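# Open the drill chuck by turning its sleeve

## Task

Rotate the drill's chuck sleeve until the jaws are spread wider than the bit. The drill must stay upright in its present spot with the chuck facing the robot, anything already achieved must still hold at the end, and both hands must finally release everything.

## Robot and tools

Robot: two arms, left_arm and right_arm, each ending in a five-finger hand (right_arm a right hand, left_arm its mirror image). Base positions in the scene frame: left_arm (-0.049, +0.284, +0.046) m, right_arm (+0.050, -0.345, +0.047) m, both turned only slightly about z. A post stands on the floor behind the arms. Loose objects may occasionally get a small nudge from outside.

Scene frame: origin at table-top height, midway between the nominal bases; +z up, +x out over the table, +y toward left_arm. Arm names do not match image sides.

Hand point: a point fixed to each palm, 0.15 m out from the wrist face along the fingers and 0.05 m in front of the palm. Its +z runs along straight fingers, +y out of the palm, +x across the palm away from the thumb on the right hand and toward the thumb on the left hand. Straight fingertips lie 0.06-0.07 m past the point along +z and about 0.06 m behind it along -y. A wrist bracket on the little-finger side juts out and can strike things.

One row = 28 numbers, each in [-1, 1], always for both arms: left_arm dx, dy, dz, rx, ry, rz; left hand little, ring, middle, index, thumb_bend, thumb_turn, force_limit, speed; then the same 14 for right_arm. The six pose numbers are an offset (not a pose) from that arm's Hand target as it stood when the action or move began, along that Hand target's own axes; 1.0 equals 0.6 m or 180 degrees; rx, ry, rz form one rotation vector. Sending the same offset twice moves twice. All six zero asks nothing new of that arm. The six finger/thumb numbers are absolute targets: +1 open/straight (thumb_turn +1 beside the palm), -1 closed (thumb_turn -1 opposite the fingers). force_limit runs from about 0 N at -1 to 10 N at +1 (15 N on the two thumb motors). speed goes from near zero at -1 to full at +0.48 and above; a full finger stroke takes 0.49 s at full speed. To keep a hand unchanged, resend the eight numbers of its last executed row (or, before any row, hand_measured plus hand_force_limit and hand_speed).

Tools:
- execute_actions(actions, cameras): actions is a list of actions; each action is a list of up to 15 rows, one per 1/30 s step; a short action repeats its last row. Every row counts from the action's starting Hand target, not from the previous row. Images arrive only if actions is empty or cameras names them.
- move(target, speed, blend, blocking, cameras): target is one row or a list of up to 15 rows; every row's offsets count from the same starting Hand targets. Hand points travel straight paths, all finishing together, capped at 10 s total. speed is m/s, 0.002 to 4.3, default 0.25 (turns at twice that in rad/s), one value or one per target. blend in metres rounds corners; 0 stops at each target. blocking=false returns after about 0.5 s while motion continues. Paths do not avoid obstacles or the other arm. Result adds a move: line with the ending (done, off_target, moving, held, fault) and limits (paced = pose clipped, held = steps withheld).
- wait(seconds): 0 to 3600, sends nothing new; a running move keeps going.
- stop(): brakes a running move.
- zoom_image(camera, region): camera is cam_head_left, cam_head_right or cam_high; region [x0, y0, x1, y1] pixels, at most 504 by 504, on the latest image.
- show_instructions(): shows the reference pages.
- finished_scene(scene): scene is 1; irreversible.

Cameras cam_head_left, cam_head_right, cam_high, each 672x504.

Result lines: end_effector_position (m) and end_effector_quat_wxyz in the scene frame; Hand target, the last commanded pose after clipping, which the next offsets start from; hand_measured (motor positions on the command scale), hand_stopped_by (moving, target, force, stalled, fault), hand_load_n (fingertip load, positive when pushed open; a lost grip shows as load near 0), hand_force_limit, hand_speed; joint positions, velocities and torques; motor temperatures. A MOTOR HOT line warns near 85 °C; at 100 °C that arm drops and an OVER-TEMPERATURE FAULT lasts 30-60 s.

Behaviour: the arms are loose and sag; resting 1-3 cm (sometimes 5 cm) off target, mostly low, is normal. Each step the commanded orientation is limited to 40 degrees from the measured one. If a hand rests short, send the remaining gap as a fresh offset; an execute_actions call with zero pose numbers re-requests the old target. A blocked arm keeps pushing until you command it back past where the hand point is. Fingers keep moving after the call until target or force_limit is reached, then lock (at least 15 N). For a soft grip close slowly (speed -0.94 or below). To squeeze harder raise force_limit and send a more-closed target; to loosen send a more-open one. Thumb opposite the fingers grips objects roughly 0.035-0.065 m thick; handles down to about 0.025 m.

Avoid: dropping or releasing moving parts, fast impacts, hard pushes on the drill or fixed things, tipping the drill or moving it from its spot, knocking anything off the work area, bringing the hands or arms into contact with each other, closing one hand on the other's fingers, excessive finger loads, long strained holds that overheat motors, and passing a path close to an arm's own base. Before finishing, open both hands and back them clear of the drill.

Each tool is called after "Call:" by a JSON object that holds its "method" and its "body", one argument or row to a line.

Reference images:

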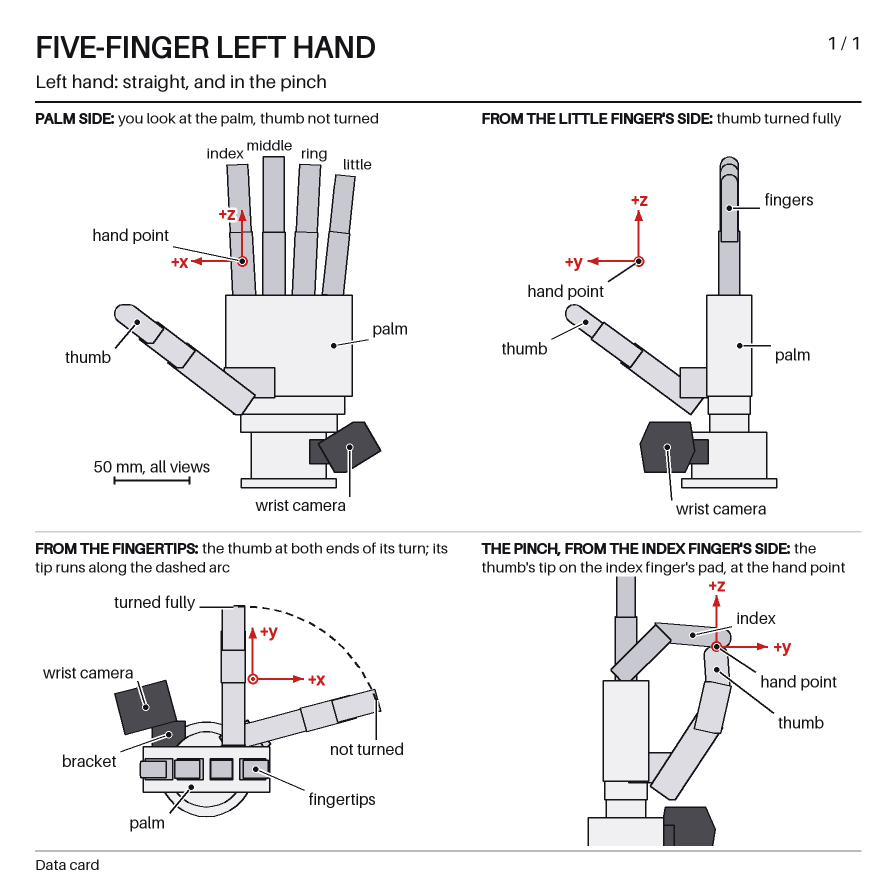

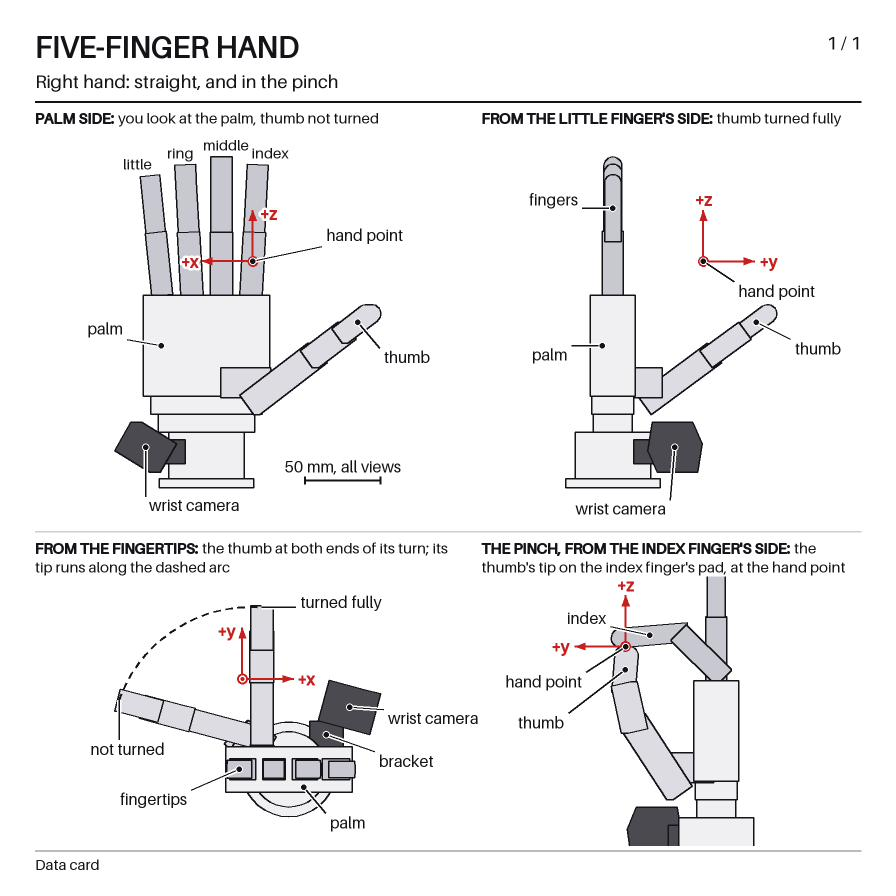

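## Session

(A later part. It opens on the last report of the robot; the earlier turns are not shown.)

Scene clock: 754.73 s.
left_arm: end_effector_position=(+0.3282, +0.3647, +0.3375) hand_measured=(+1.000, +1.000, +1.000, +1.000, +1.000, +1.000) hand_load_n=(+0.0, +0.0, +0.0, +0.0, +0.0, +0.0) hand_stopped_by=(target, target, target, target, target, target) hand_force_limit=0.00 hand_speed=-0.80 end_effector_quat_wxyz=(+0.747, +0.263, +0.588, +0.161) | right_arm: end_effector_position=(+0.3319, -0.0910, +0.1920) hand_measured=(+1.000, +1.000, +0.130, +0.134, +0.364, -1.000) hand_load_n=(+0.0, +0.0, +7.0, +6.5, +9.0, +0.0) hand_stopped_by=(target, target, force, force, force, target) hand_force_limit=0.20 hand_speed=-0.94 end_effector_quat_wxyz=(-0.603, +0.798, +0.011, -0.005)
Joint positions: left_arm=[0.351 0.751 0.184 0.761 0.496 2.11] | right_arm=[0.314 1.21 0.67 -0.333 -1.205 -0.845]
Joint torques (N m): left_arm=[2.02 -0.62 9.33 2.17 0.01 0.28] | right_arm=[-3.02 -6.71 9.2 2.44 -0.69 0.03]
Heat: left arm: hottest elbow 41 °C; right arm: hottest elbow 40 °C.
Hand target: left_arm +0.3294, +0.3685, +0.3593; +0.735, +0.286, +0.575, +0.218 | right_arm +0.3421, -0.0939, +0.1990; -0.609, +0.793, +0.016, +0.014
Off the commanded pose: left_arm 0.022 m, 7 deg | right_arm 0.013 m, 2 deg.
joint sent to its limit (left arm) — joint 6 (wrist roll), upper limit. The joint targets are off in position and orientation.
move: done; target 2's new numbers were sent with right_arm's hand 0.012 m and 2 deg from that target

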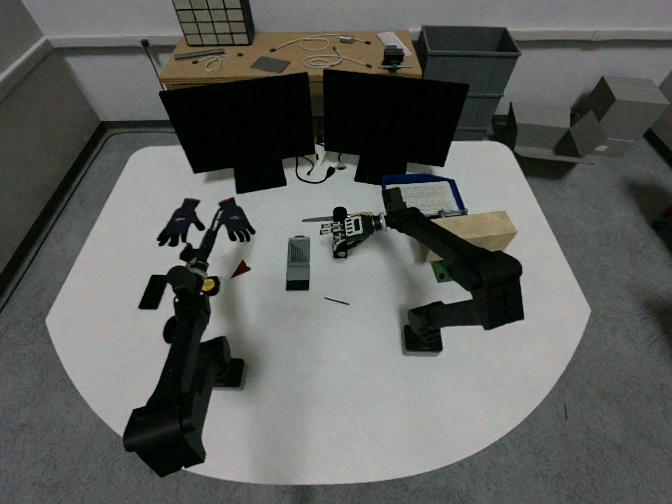

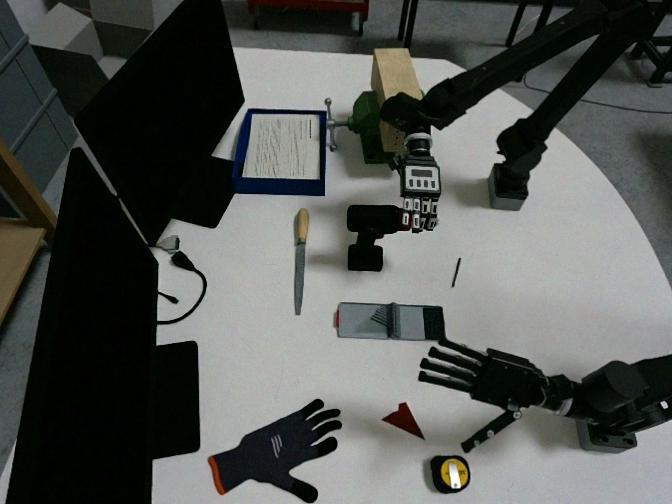

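Call:
{"method": "move", "body": {
  "target": [0,0,0,0,0,0,1,1,1,1,1,1,0,-0.8,0.0212,-0.0255,0.0085,-0.122,0,0,1,1,-0.1,-0.1,-0.2,-1,0.2,-0.94],
  "speed": 0.12,
  "cameras": ["cam_head_right","cam_high"]
}}

Call:
{"method": "zoom_image", "body": {
  "camera": "cam_head_right",
  "region": [315, 195, 375, 265]
}}

Scene clock: 762.77 s.
left_arm: end_effector_position=(+0.3282, +0.3647, +0.3375) hand_measured=(+1.000, +1.000, +1.000, +1.000, +1.000, +1.000) hand_load_n=(+0.0, +0.0, +0.0, +0.0, +0.0, +0.0) hand_stopped_by=(target, target, target, target, target, target) hand_force_limit=0.00 hand_speed=-0.80 end_effector_quat_wxyz=(+0.747, +0.263, +0.588, +0.161) | right_arm: end_effector_position=(+0.3318, -0.0906, +0.1934) hand_measured=(+1.000, +1.000, +0.130, +0.134, +0.364, -1.000) hand_load_n=(+0.0, +0.0, +7.5, +5.0, +9.0, -2.5) hand_stopped_by=(target, target, force, force, force, target) hand_force_limit=0.20 hand_speed=-0.94 end_effector_quat_wxyz=(-0.447, +0.895, -0.005, -0.012)
Joint positions: left_arm=[0.351 0.751 0.184 0.761 0.496 2.11] | right_arm=[0.457 1.214 0.859 -0.752 -0.834 -0.945]
Joint torques (N m): left_arm=[1.9 -0.67 9.37 2.21 0.01 0.27] | right_arm=[-0.97 -6.42 14.71 0.35 0.03 -0.27]
Heat: left arm: hottest elbow 41 °C; right arm: hottest elbow 40 °C.
Hand target: left_arm +0.3294, +0.3685, +0.3593; +0.735, +0.286, +0.575, +0.218 | right_arm +0.3542, -0.0849, +0.2130; -0.447, +0.894, +0.013, +0.017
Off the commanded pose: left_arm 0.022 m, 7 deg | right_arm 0.030 m, 4 deg.
joint sent to its limit (left arm) — joint 6 (wrist roll), upper limit. The joint targets are off in position and orientation.
move: off_target (right_arm)

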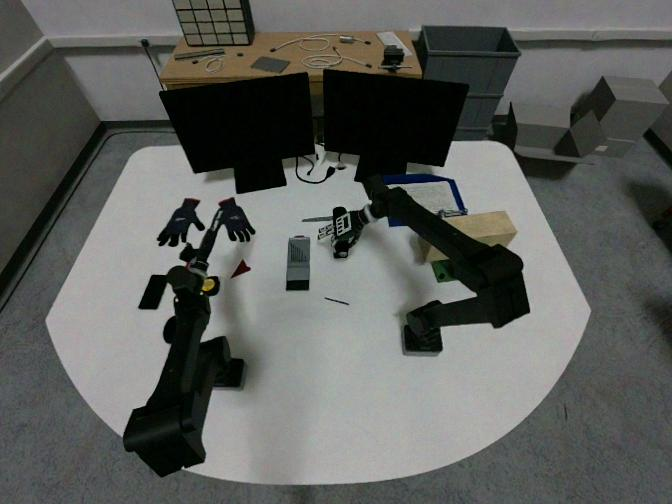

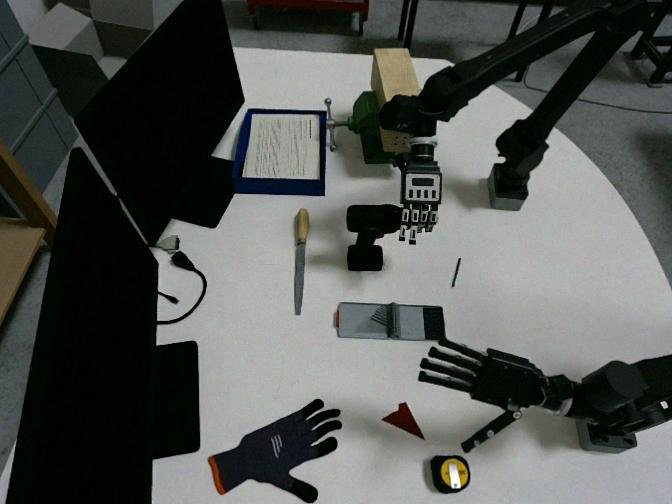

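Scaled by 7.200 from the camera's image (finer frame: 960x720).

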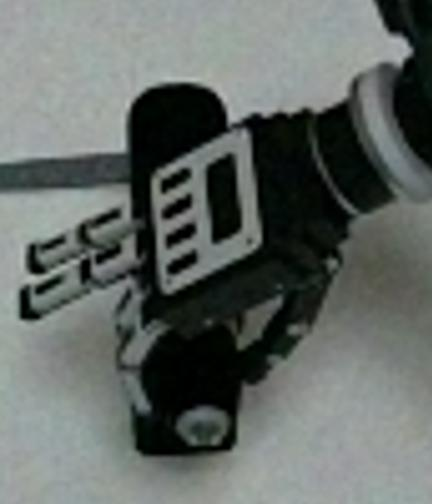

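Call:
{"method": "move", "body": {
  "target": [0,0,0,0,0,0,1,1,1,1,1,1,0,-0.8,0.0003,-0.0157,0.0153,-0.122,0,0,1,1,-0.1,-0.1,-0.2,-1,0.2,-0.94],
  "speed": 0.12,
  "cameras": ["cam_head_right","cam_high"]
}}

Call:
{"method": "zoom_image", "body": {
  "camera": "cam_head_right",
  "region": [315, 195, 375, 265]
}}

Scene clock: 772.23 s.
left_arm: end_effector_position=(+0.3282, +0.3647, +0.3375) hand_measured=(+1.000, +1.000, +1.000, +1.000, +1.000, +1.000) hand_load_n=(+0.0, +0.0, +0.0, +0.0, +0.0, +0.0) hand_stopped_by=(target, target, target, target, target, target) hand_force_limit=0.00 hand_speed=-0.80 end_effector_quat_wxyz=(+0.747, +0.263, +0.588, +0.161) | right_arm: end_effector_position=(+0.3333, -0.0839, +0.1938) hand_measured=(+1.000, +1.000, +0.130, +0.134, +0.366, -1.000) hand_load_n=(+0.0, +0.0, +6.0, +4.5, +10.0, +0.0) hand_stopped_by=(target, target, force, force, force, target) hand_force_limit=0.20 hand_speed=-0.94 end_effector_quat_wxyz=(-0.261, +0.965, +0.002, -0.007)
Joint positions: left_arm=[0.351 0.751 0.184 0.761 0.496 2.11] | right_arm=[0.65 1.315 1.052 -1.002 -0.438 -0.908]
Joint torques (N m): left_arm=[1.96 -0.62 9.33 2.17 0.01 0.27] | right_arm=[-0.5 -7.24 15.19 0.57 0.12 -0.03]
Heat: left arm: hottest elbow 41 °C; right arm: hottest elbow 40 °C.
Hand target: left_arm +0.3294, +0.3685, +0.3593; +0.735, +0.286, +0.575, +0.218 | right_arm +0.3541, -0.0719, +0.2150; -0.268, +0.963, +0.010, +0.019
Off the commanded pose: left_arm 0.022 m, 7 deg | right_arm 0.032 m, 3 deg.
joint sent to its limit (left arm) — joint 6 (wrist roll), upper limit. The joint targets are off in position and orientation.
move: off_target (right_arm)

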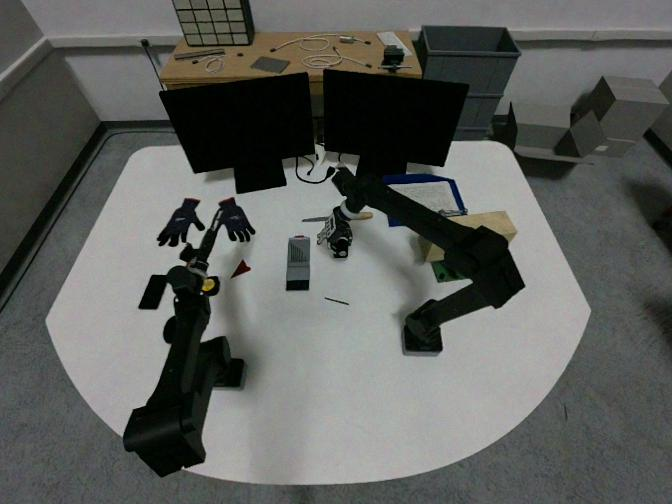

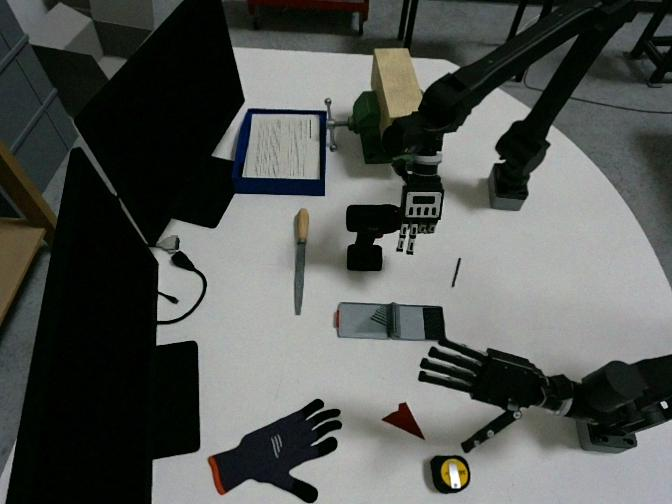

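Scaled by 7.200 from the camera's image (finer frame: 960x720).

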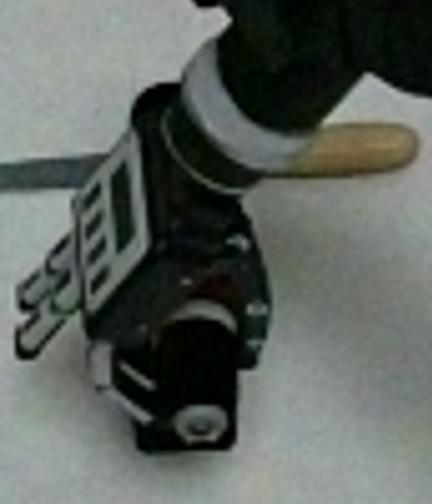

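Call:
{"method": "move", "body": {
  "target": [0,0,0,0,0,0,1,1,1,1,1,1,0,-0.8,-0.0033,-0.0172,0.0072,-0.111,0,0,1,1,-0.1,-0.1,-0.2,-1,0.2,-0.94],
  "speed": 0.12,
  "cameras": ["cam_head_right","cam_high"]
}}

Call:
{"method": "zoom_image", "body": {
  "camera": "cam_head_right",
  "region": [315, 195, 375, 265]
}}

Call:
{"method": "zoom_image", "body": {
  "camera": "cam_high",
  "region": [330, 180, 450, 290]
}}

Scene clock: 778.00 s.
left_arm: end_effector_position=(+0.3282, +0.3647, +0.3375) hand_measured=(+1.000, +1.000, +1.000, +1.000, +1.000, +1.000) hand_load_n=(+0.0, +0.0, +0.0, +0.0, +0.0, +0.0) hand_stopped_by=(target, target, target, target, target, target) hand_force_limit=0.00 hand_speed=-0.80 end_effector_quat_wxyz=(+0.747, +0.263, +0.588, +0.161) | right_arm: end_effector_position=(+0.3343, -0.0789, +0.1929) hand_measured=(+1.000, +1.000, +0.130, +0.134, +0.366, -1.000) hand_load_n=(+0.0, +0.0, +6.0, +5.0, +10.0, +0.0) hand_stopped_by=(target, target, force, force, force, target) hand_force_limit=0.20 hand_speed=-0.94 end_effector_quat_wxyz=(-0.081, +0.997, +0.002, -0.006)
Joint positions: left_arm=[0.351 0.751 0.184 0.761 0.496 2.11] | right_arm=[0.8 1.479 1.232 -1.221 -0.127 -0.819]
Joint torques (N m): left_arm=[1.85 -0.62 9.33 2.18 0 0.27] | right_arm=[-0.44 -9.88 15.5 0.01 0.19 0.03]
Heat: left arm: hottest elbow 41 °C; right arm: hottest elbow 41 °C.
Hand target: left_arm +0.3294, +0.3685, +0.3593; +0.735, +0.286, +0.575, +0.218 | right_arm +0.3520, -0.0609, +0.2166; -0.097, +0.995, +0.006, +0.020
Off the commanded pose: left_arm 0.022 m, 7 deg | right_arm 0.035 m, 4 deg.
joint sent to its limit (left arm) — joint 6 (wrist roll), upper limit. The joint targets are off in position and orientation.
move: off_target (right_arm)

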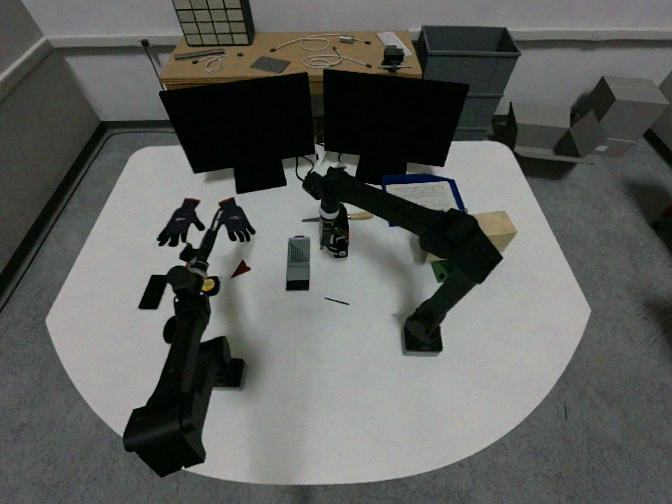

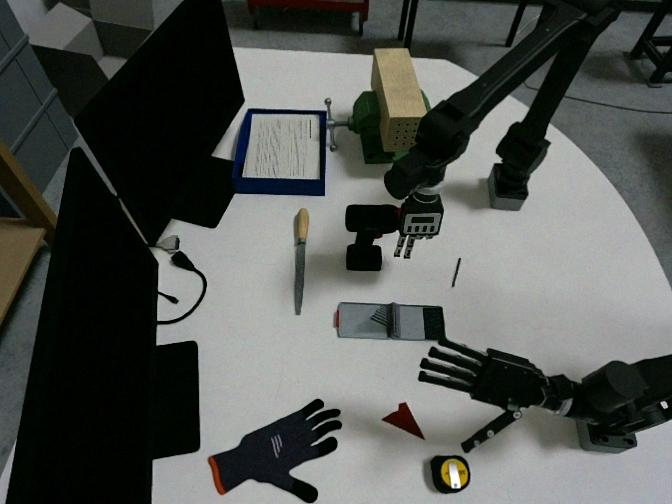

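Scaled by 7.200 from the camera's image (finer frame: 960x720).

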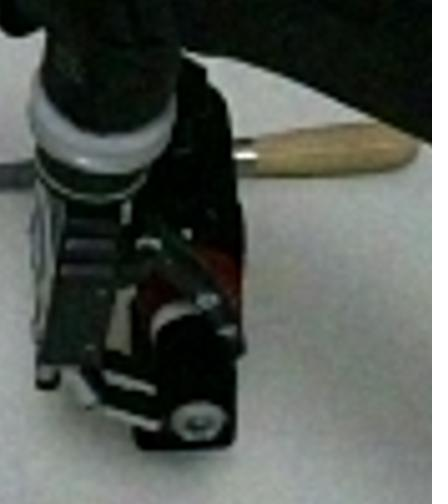

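Scaled by 4.200 from the camera's image (finer frame: 960x720).

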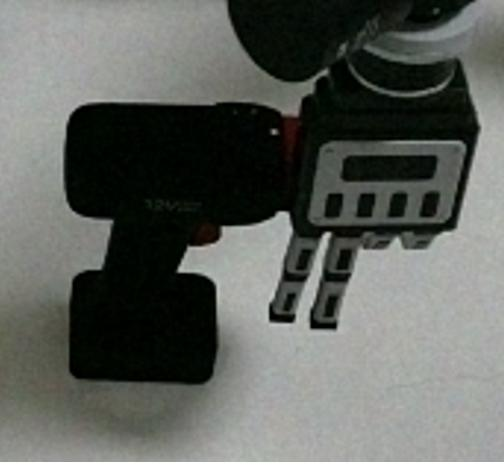

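Call:
{"method": "move", "body": {
  "target": [0,0,0,0,0,0,1,1,1,1,1,1,0,-0.8,-0.0118,-0.0012,0.0033,-0.122,0,0,1,1,-0.1,-0.1,-0.2,-1,0.2,-0.94],
  "speed": 0.12,
  "cameras": ["cam_head_right","cam_high"]
}}

Call:
{"method": "zoom_image", "body": {
  "camera": "cam_head_right",
  "region": [315, 195, 375, 265]
}}

Call:
{"method": "zoom_image", "body": {
  "camera": "cam_high",
  "region": [330, 180, 450, 290]
}}

Call:
{"method": "zoom_image", "body": {
  "camera": "cam_head_right",
  "region": [330, 243, 352, 265]
}}

Scene clock: 788.83 s.
left_arm: end_effector_position=(+0.3282, +0.3647, +0.3375) hand_measured=(+1.000, +1.000, +1.000, +1.000, +1.000, +1.000) hand_load_n=(+0.0, +0.0, +0.0, +0.0, +0.0, +0.0) hand_stopped_by=(target, target, target, target, target, target) hand_force_limit=0.00 hand_speed=-0.80 end_effector_quat_wxyz=(+0.747, +0.263, +0.588, +0.161) | right_arm: end_effector_position=(+0.3338, -0.0773, +0.1894) hand_measured=(+1.000, +1.000, +0.130, +0.134, +0.366, -1.000) hand_load_n=(+0.0, +0.0, +7.5, +6.0, +9.0, +0.0) hand_stopped_by=(target, target, force, force, force, target) hand_force_limit=0.20 hand_speed=-0.94 end_effector_quat_wxyz=(+0.108, +0.994, -0.002, -0.002)
Joint positions: left_arm=[0.351 0.751 0.184 0.761 0.496 2.11] | right_arm=[0.914 1.68 1.394 -1.453 0.136 -0.693]
Joint torques (N m): left_arm=[1.96 -0.73 9.36 2.21 0.01 0.27] | right_arm=[-0.15 -12.86 14.99 -0.84 0.55 0.06]
Heat: left arm: hottest elbow 41 °C; right arm: hottest elbow 42 °C.
Hand target: left_arm +0.3294, +0.3685, +0.3593; +0.735, +0.286, +0.575, +0.218 | right_arm +0.3450, -0.0599, +0.2145; +0.094, +0.995, +0.002, +0.021
Off the commanded pose: left_arm 0.022 m, 7 deg | right_arm 0.032 m, 3 deg.
joint sent to its limit (left arm) — joint 6 (wrist roll), upper limit. The joint targets are off in position and orientation.
move: off_target (right_arm)

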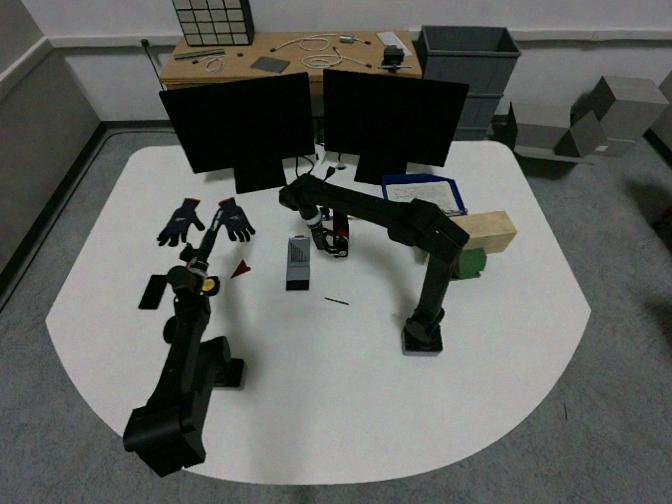

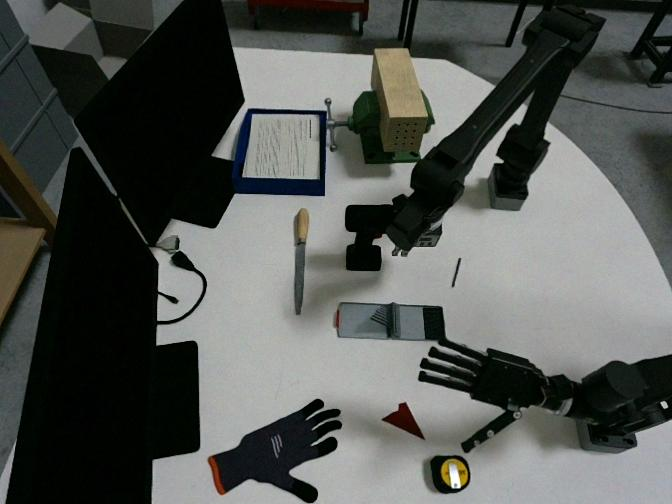

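Scaled by 7.200 from the camera's image (finer frame: 960x720).

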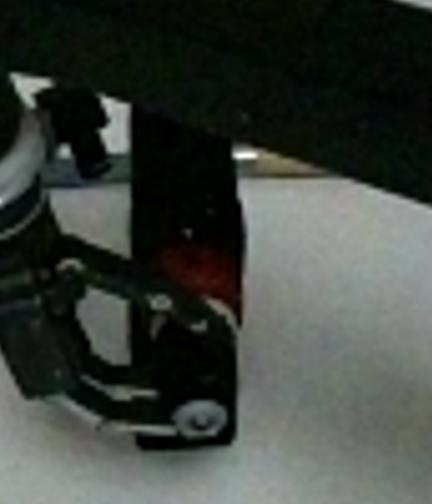

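Scaled by 4.200 from the camera's image (finer frame: 960x720).

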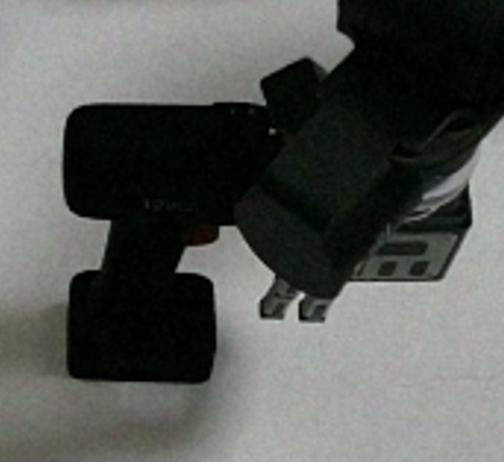

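Scaled by 22.909 from the camera's image (finer frame: 960x720).

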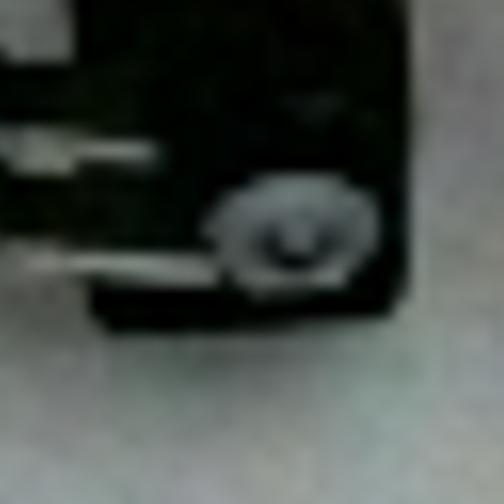

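Call:
{"method": "move", "body": {
  "target": [
    [0,0,0,0,0,0,1,1,1,1,1,1,0,-0.8,0,0,0,0,0,0,1,1,1,1,1,-1,0.1,-0.7],
    [0,0,0,0,0,0,1,1,1,1,1,1,0,-0.8,-0.0176,0.006,0.0224,0.1156,0,0,1,1,1,1,1,-1,0.1,-0.7],
    [0,0,0,0,0,0,1,1,1,1,1,1,0,-0.8,-0.0092,0.0284,0.0203,0.2822,0,0,1,1,1,1,1,-1,0.1,-0.7],
    [0,0,0,0,0,0,1,1,1,1,1,1,0,-0.8,-0.0032,0.0508,0.036,0.4767,0,0,1,1,1,1,1,-1,0.1,-0.7]
  ],
  "speed": 0.2,
  "blend": [0,0.02,0.02,0],
  "cameras": ["cam_head_right","cam_high"]
}}

Call:
{"method": "zoom_image", "body": {
  "camera": "cam_head_right",
  "region": [315, 195, 375, 265]
}}

Call:
{"method": "zoom_image", "body": {
  "camera": "cam_high",
  "region": [340, 170, 480, 280]
}}

Call:
{"method": "zoom_image", "body": {
  "camera": "cam_head_right",
  "region": [330, 243, 352, 265]
}}

Scene clock: 814.43 s.
left_arm: end_effector_position=(+0.3282, +0.3647, +0.3375) hand_measured=(+1.000, +1.000, +1.000, +1.000, +1.000, +1.000) hand_load_n=(+0.0, +0.0, +0.0, +0.0, +0.0, +0.0) hand_stopped_by=(target, target, target, target, target, target) hand_force_limit=0.00 hand_speed=-0.80 end_effector_quat_wxyz=(+0.747, +0.263, +0.588, +0.161) | right_arm: end_effector_position=(+0.3359, -0.0932, +0.1913) hand_measured=(+1.000, +1.000, +1.000, +1.000, +1.000, -1.000) hand_load_n=(+0.0, +0.0, +0.0, +0.0, +0.0, +0.0) hand_stopped_by=(target, target, target, target, target, target) hand_force_limit=0.10 hand_speed=-0.70 end_effector_quat_wxyz=(-0.601, +0.799, +0.010, -0.001)
Joint positions: left_arm=[0.351 0.751 0.184 0.761 0.496 2.11] | right_arm=[0.306 1.216 0.676 -0.341 -1.202 -0.856]
Joint torques (N m): left_arm=[1.85 -0.56 9.36 2.21 0 0.28] | right_arm=[-3.02 -6.59 9.4 2.54 -0.83 0.08]
Heat: left arm: hottest elbow 41 °C; right arm: hottest elbow 43 °C.
Hand target: left_arm +0.3294, +0.3685, +0.3593; +0.735, +0.286, +0.575, +0.218 | right_arm +0.3440, -0.0939, +0.1989; -0.609, +0.793, +0.016, +0.014
Off the commanded pose: left_arm 0.022 m, 7 deg | right_arm 0.011 m, 2 deg.
joint sent to its limit (left arm) — joint 6 (wrist roll), upper limit. The joint targets are off in position and orientation.
move: off_target (right_arm)

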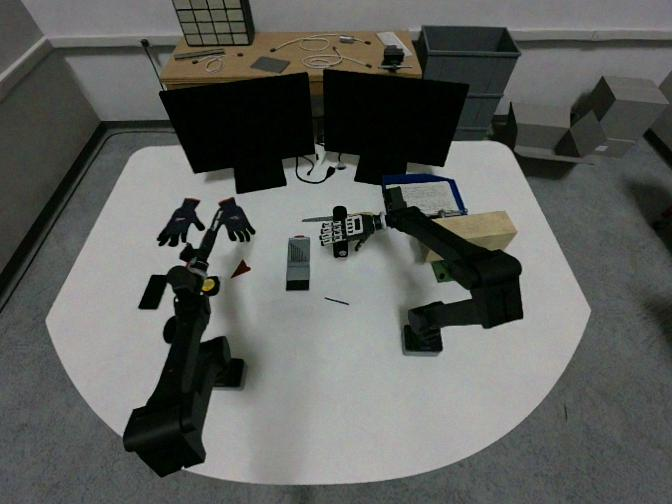

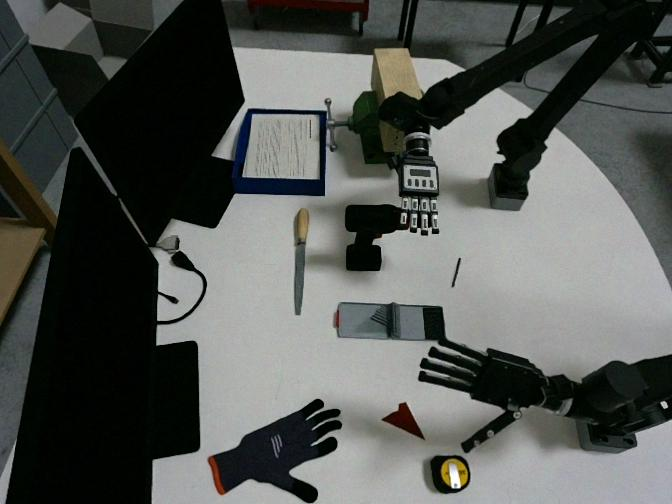

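Scaled by 7.200 from the camera's image (finer frame: 960x720).

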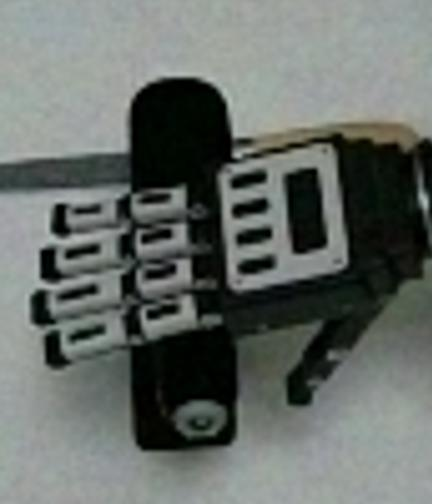

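Scaled by 3.600 from the camera's image (finer frame: 960x720).

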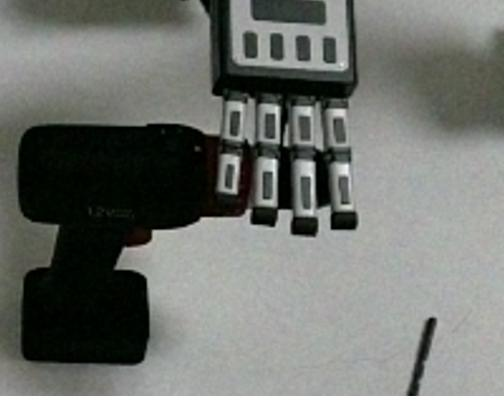

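Scaled by 22.909 from the camera's image (finer frame: 960x720).

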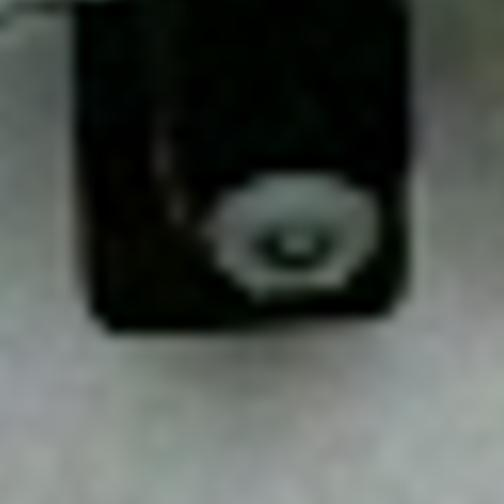

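Call:
{"method": "execute_actions", "body": {
  "actions": [],
  "cameras": ["all"]
}}

Call:
{"method": "zoom_image", "body": {
  "camera": "cam_head_right",
  "region": [315, 195, 375, 265]
}}

Scene clock: 830.43 s.
left_arm: end_effector_position=(+0.3282, +0.3647, +0.3375) hand_measured=(+1.000, +1.000, +1.000, +1.000, +1.000, +1.000) hand_load_n=(+0.0, +0.0, +0.0, +0.0, +0.0, +0.0) hand_stopped_by=(target, target, target, target, target, target) hand_force_limit=0.00 hand_speed=-0.80 end_effector_quat_wxyz=(+0.747, +0.263, +0.588, +0.161) | right_arm: end_effector_position=(+0.3359, -0.0932, +0.1913) hand_measured=(+1.000, +1.000, +1.000, +1.000, +1.000, -1.000) hand_load_n=(+0.0, +0.0, +0.0, +0.0, +0.0, +0.0) hand_stopped_by=(target, target, target, target, target, target) hand_force_limit=0.10 hand_speed=-0.70 end_effector_quat_wxyz=(-0.601, +0.799, +0.010, -0.001)
Joint positions: left_arm=[0.351 0.751 0.184 0.761 0.496 2.11] | right_arm=[0.306 1.216 0.676 -0.341 -1.202 -0.856]
Joint velocities: within noise
Joint torques (N m): left_arm=[1.96 -0.62 9.36 2.19 0.01 0.27] | right_arm=[-3.02 -6.71 9.29 2.47 -0.84 0.06]
Motor temperatures (°C): left_arm=[32 36 41 32 29 29] | right_arm=[31 34 41 32 32 29]
Heat: left arm: hottest elbow 41 °C; right arm: hottest elbow 41 °C.
Hand target: left_arm +0.3294, +0.3685, +0.3593; +0.735, +0.286, +0.575, +0.218 | right_arm +0.3440, -0.0939, +0.1989; -0.609, +0.793, +0.016, +0.014
Off the commanded pose: left_arm 0.022 m, 7 deg | right_arm 0.011 m, 2 deg.

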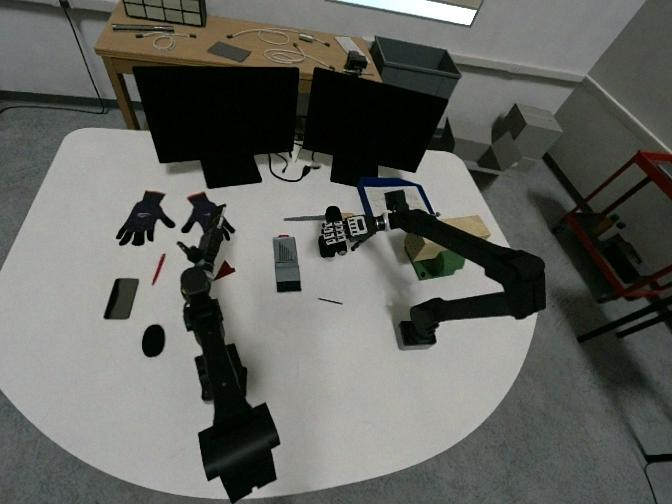

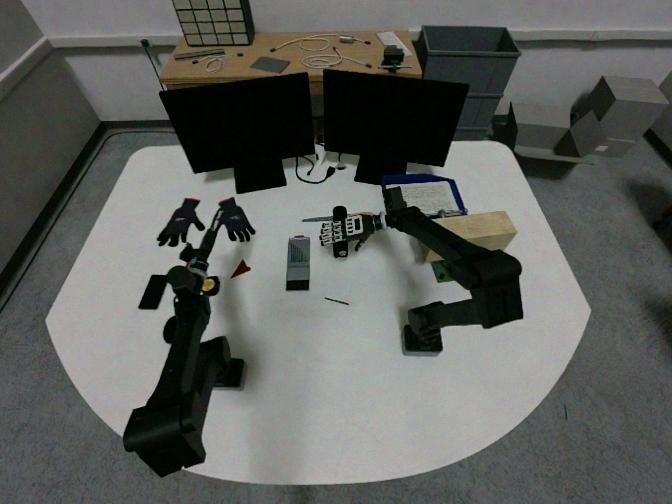

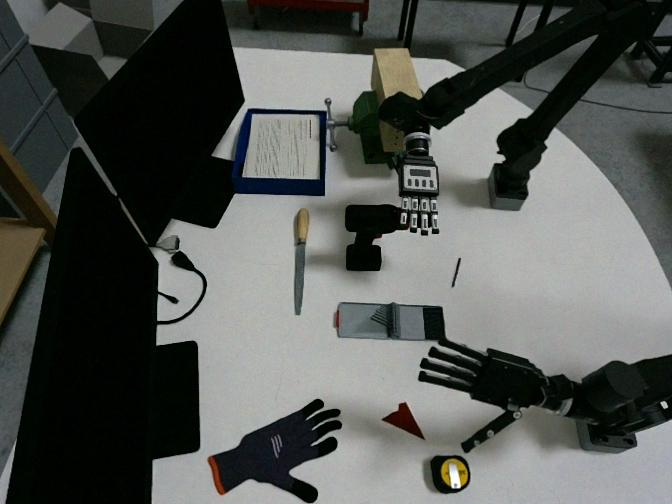

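Scaled by 7.200 from the camera's image (finer frame: 960x720).

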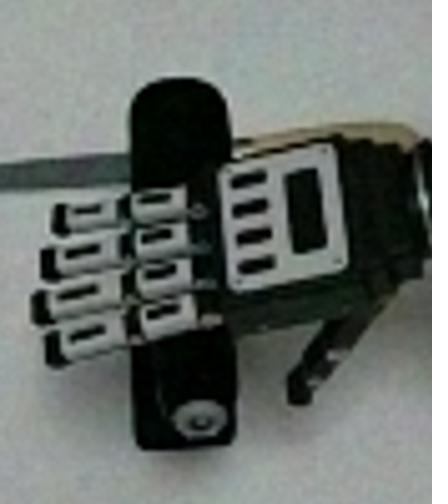

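Call:
{"method": "move", "body": {
  "target": [
    [0,0,0,0,0,0,1,1,1,1,1,1,0,-0.8,0,0,0,0,0,0,1,1,0.5,0.5,0.6,-1,0.2,-0.6],
    [0,0,0,0,0,0,1,1,1,1,1,1,0,-0.8,0,0,0,0,0,0,1,1,-0.1,-0.1,-0.2,-1,0.2,-0.94]
  ],
  "speed": 0.1,
  "cameras": ["cam_head_right","cam_high"]
}}

Call:
{"method": "zoom_image", "body": {
  "camera": "cam_head_right",
  "region": [315, 195, 375, 265]
}}

Scene clock: 839.03 s.
left_arm: end_effector_position=(+0.3282, +0.3647, +0.3375) hand_measured=(+1.000, +1.000, +1.000, +1.000, +1.000, +1.000) hand_load_n=(+0.0, +0.0, +0.0, +0.0, +0.0, +0.0) hand_stopped_by=(target, target, target, target, target, target) hand_force_limit=0.00 hand_speed=-0.80 end_effector_quat_wxyz=(+0.747, +0.263, +0.588, +0.161) | right_arm: end_effector_position=(+0.3356, -0.0931, +0.1914) hand_measured=(+1.000, +1.000, +0.124, +0.118, +0.368, -1.000) hand_load_n=(+0.0, +0.5, +6.5, +7.0, +9.0, +0.0) hand_stopped_by=(target, target, force, force, force, target) hand_force_limit=0.20 hand_speed=-0.94 end_effector_quat_wxyz=(-0.601, +0.799, +0.008, -0.002)
Joint positions: left_arm=[0.351 0.751 0.184 0.761 0.496 2.11] | right_arm=[0.306 1.216 0.676 -0.341 -1.202 -0.851]
Joint torques (N m): left_arm=[1.96 -0.56 9.39 2.19 -0.01 0.26] | right_arm=[-2.78 -6.65 9.31 2.54 -0.82 0.04]
Heat: left arm: hottest elbow 41 °C; right arm: hottest elbow 40 °C.
Hand target: left_arm +0.3294, +0.3685, +0.3593; +0.735, +0.286, +0.575, +0.218 | right_arm +0.3440, -0.0939, +0.1989; -0.609, +0.793, +0.016, +0.014
Off the commanded pose: left_arm 0.022 m, 7 deg | right_arm 0.011 m, 2 deg.
joint sent to its limit (left arm) — joint 6 (wrist roll), upper limit. The joint targets are off in position and orientation.
move: done; target 2's new numbers were sent with right_arm's hand 0.011 m and 2 deg from that target

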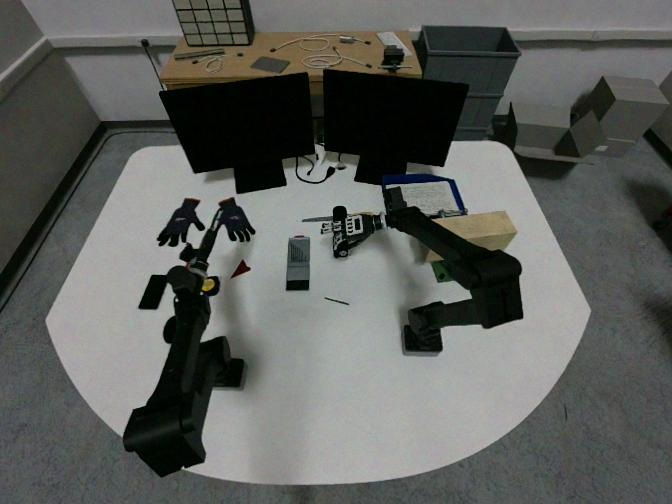

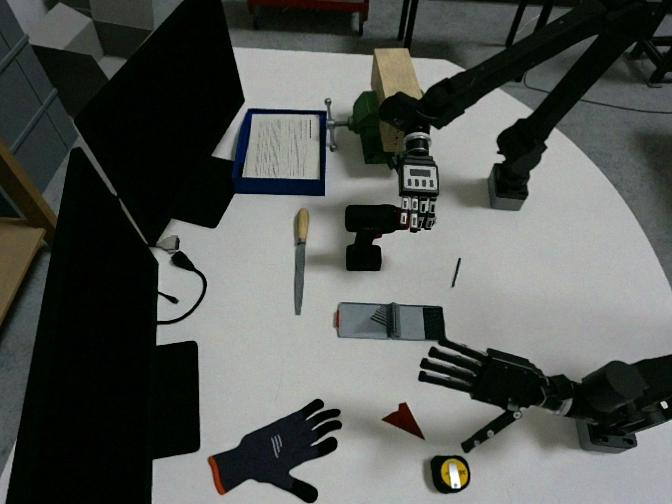

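Scaled by 7.200 from the camera's image (finer frame: 960x720).

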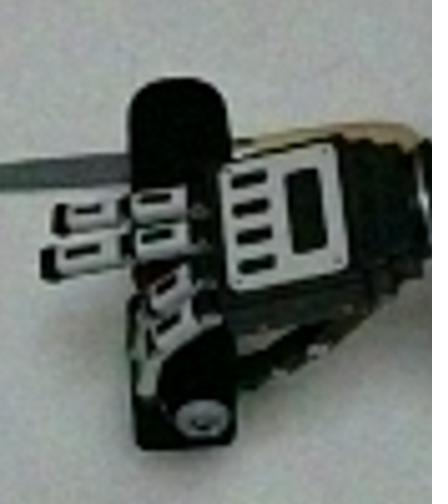

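Call:
{"method": "move", "body": {
  "target": [0,0,0,0,0,0,1,1,1,1,1,1,0,-0.8,0.0212,-0.0255,0.0085,-0.122,0,0,1,1,-0.1,-0.1,-0.2,-1,0.2,-0.94],
  "speed": 0.12,
  "cameras": ["cam_head_right"]
}}

Call:
{"method": "zoom_image", "body": {
  "camera": "cam_head_right",
  "region": [315, 195, 375, 265]
}}

Scene clock: 844.07 s.
left_arm: end_effector_position=(+0.3282, +0.3647, +0.3375) hand_measured=(+1.000, +1.000, +1.000, +1.000, +1.000, +1.000) hand_load_n=(+0.0, +0.0, +0.0, +0.0, +0.0, +0.0) hand_stopped_by=(target, target, target, target, target, target) hand_force_limit=0.00 hand_speed=-0.80 end_effector_quat_wxyz=(+0.747, +0.263, +0.588, +0.161) | right_arm: end_effector_position=(+0.3348, -0.0917, +0.1925) hand_measured=(+1.000, +1.000, +0.124, +0.118, +0.368, -1.000) hand_load_n=(+0.0, +0.0, +7.0, +5.5, +9.5, -1.5) hand_stopped_by=(target, target, force, force, force, target) hand_force_limit=0.20 hand_speed=-0.94 end_effector_quat_wxyz=(-0.443, +0.897, -0.005, -0.008)
Joint positions: left_arm=[0.351 0.751 0.184 0.761 0.496 2.11] | right_arm=[0.455 1.219 0.864 -0.753 -0.825 -0.951]
Joint torques (N m): left_arm=[1.96 -0.67 9.33 2.17 0.01 0.28] | right_arm=[-0.5 -6.3 14.83 0.46 -0.02 -0.27]
Heat: left arm: hottest elbow 41 °C; right arm: hottest elbow 40 °C.
Hand target: left_arm +0.3294, +0.3685, +0.3593; +0.735, +0.286, +0.575, +0.218 | right_arm +0.3561, -0.0849, +0.2129; -0.446, +0.895, +0.013, +0.017
Off the commanded pose: left_arm 0.022 m, 7 deg | right_arm 0.030 m, 4 deg.
joint sent to its limit (left arm) — joint 6 (wrist roll), upper limit. The joint targets are off in position and orientation.
move: off_target (right_arm)

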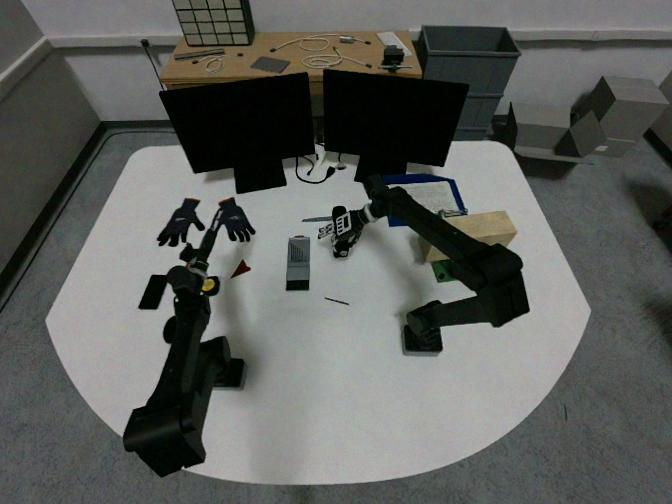

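Scaled by 7.200 from the camera's image (finer frame: 960x720).

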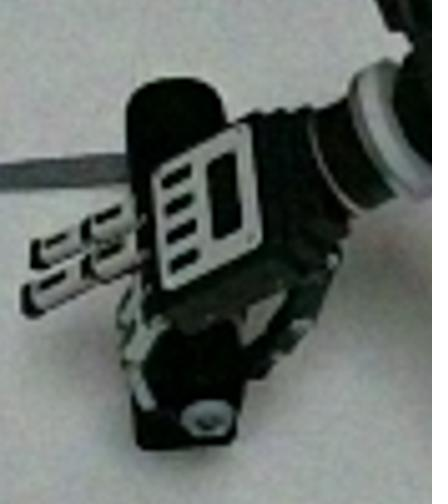

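Call:
{"method": "move", "body": {
  "target": [0,0,0,0,0,0,1,1,1,1,1,1,0,-0.8,0.0003,-0.0157,0.0153,-0.122,0,0,1,1,-0.1,-0.1,-0.2,-1,0.2,-0.94],
  "speed": 0.12,
  "cameras": ["cam_head_right","cam_high"]
}}

Call:
{"method": "zoom_image", "body": {
  "camera": "cam_head_right",
  "region": [315, 195, 375, 265]
}}

Scene clock: 849.33 s.
left_arm: end_effector_position=(+0.3282, +0.3647, +0.3375) hand_measured=(+1.000, +1.000, +1.000, +1.000, +1.000, +1.000) hand_load_n=(+0.0, +0.0, +0.0, +0.0, +0.0, -0.5) hand_stopped_by=(target, target, target, target, target, target) hand_force_limit=0.00 hand_speed=-0.80 end_effector_quat_wxyz=(+0.747, +0.263, +0.588, +0.161) | right_arm: end_effector_position=(+0.3358, -0.0847, +0.1925) hand_measured=(+1.000, +1.000, +0.124, +0.118, +0.368, -1.000) hand_load_n=(-0.5, +0.0, +5.0, +6.0, +10.0, +0.0) hand_stopped_by=(target, target, force, force, force, target) hand_force_limit=0.20 hand_speed=-0.94 end_effector_quat_wxyz=(-0.259, +0.966, +0.003, -0.006)
Joint positions: left_arm=[0.351 0.751 0.184 0.761 0.496 2.11] | right_arm=[0.647 1.321 1.055 -1.002 -0.435 -0.914]
Joint torques (N m): left_arm=[1.9 -0.67 9.36 2.15 0 0.27] | right_arm=[-0.67 -7.3 15.24 0.54 0.04 -0.01]
Heat: left arm: hottest elbow 41 °C; right arm: hottest elbow 41 °C.
Hand target: left_arm +0.3294, +0.3685, +0.3593; +0.735, +0.286, +0.575, +0.218 | right_arm +0.3561, -0.0719, +0.2149; -0.268, +0.963, +0.010, +0.019
Off the commanded pose: left_arm 0.022 m, 7 deg | right_arm 0.033 m, 3 deg.
joint sent to its limit (left arm) — joint 6 (wrist roll), upper limit. The joint targets are off in position and orientation.
move: off_target (right_arm)

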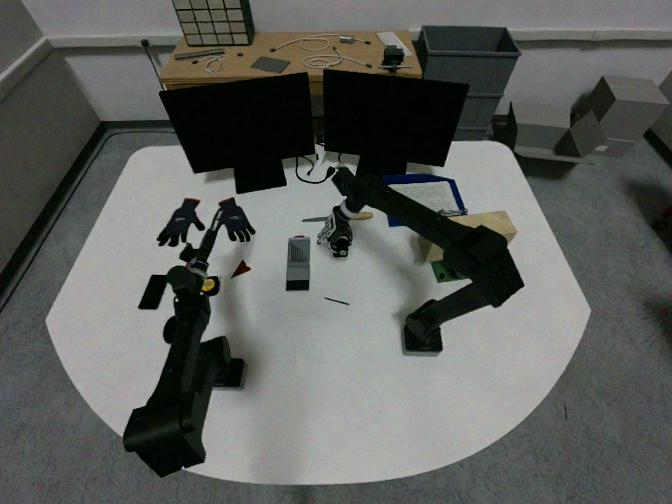

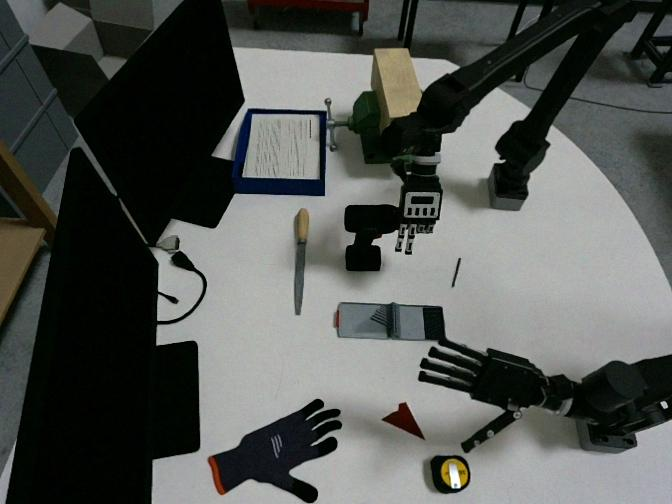

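Scaled by 7.200 from the camera's image (finer frame: 960x720).

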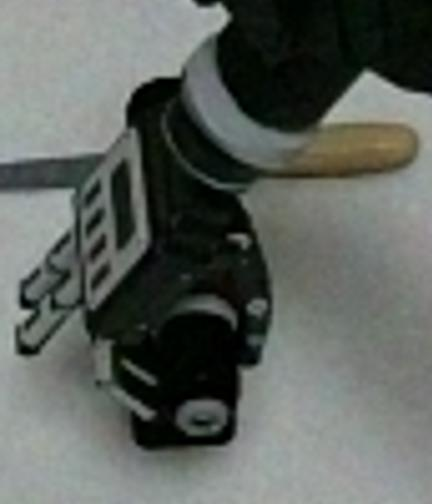

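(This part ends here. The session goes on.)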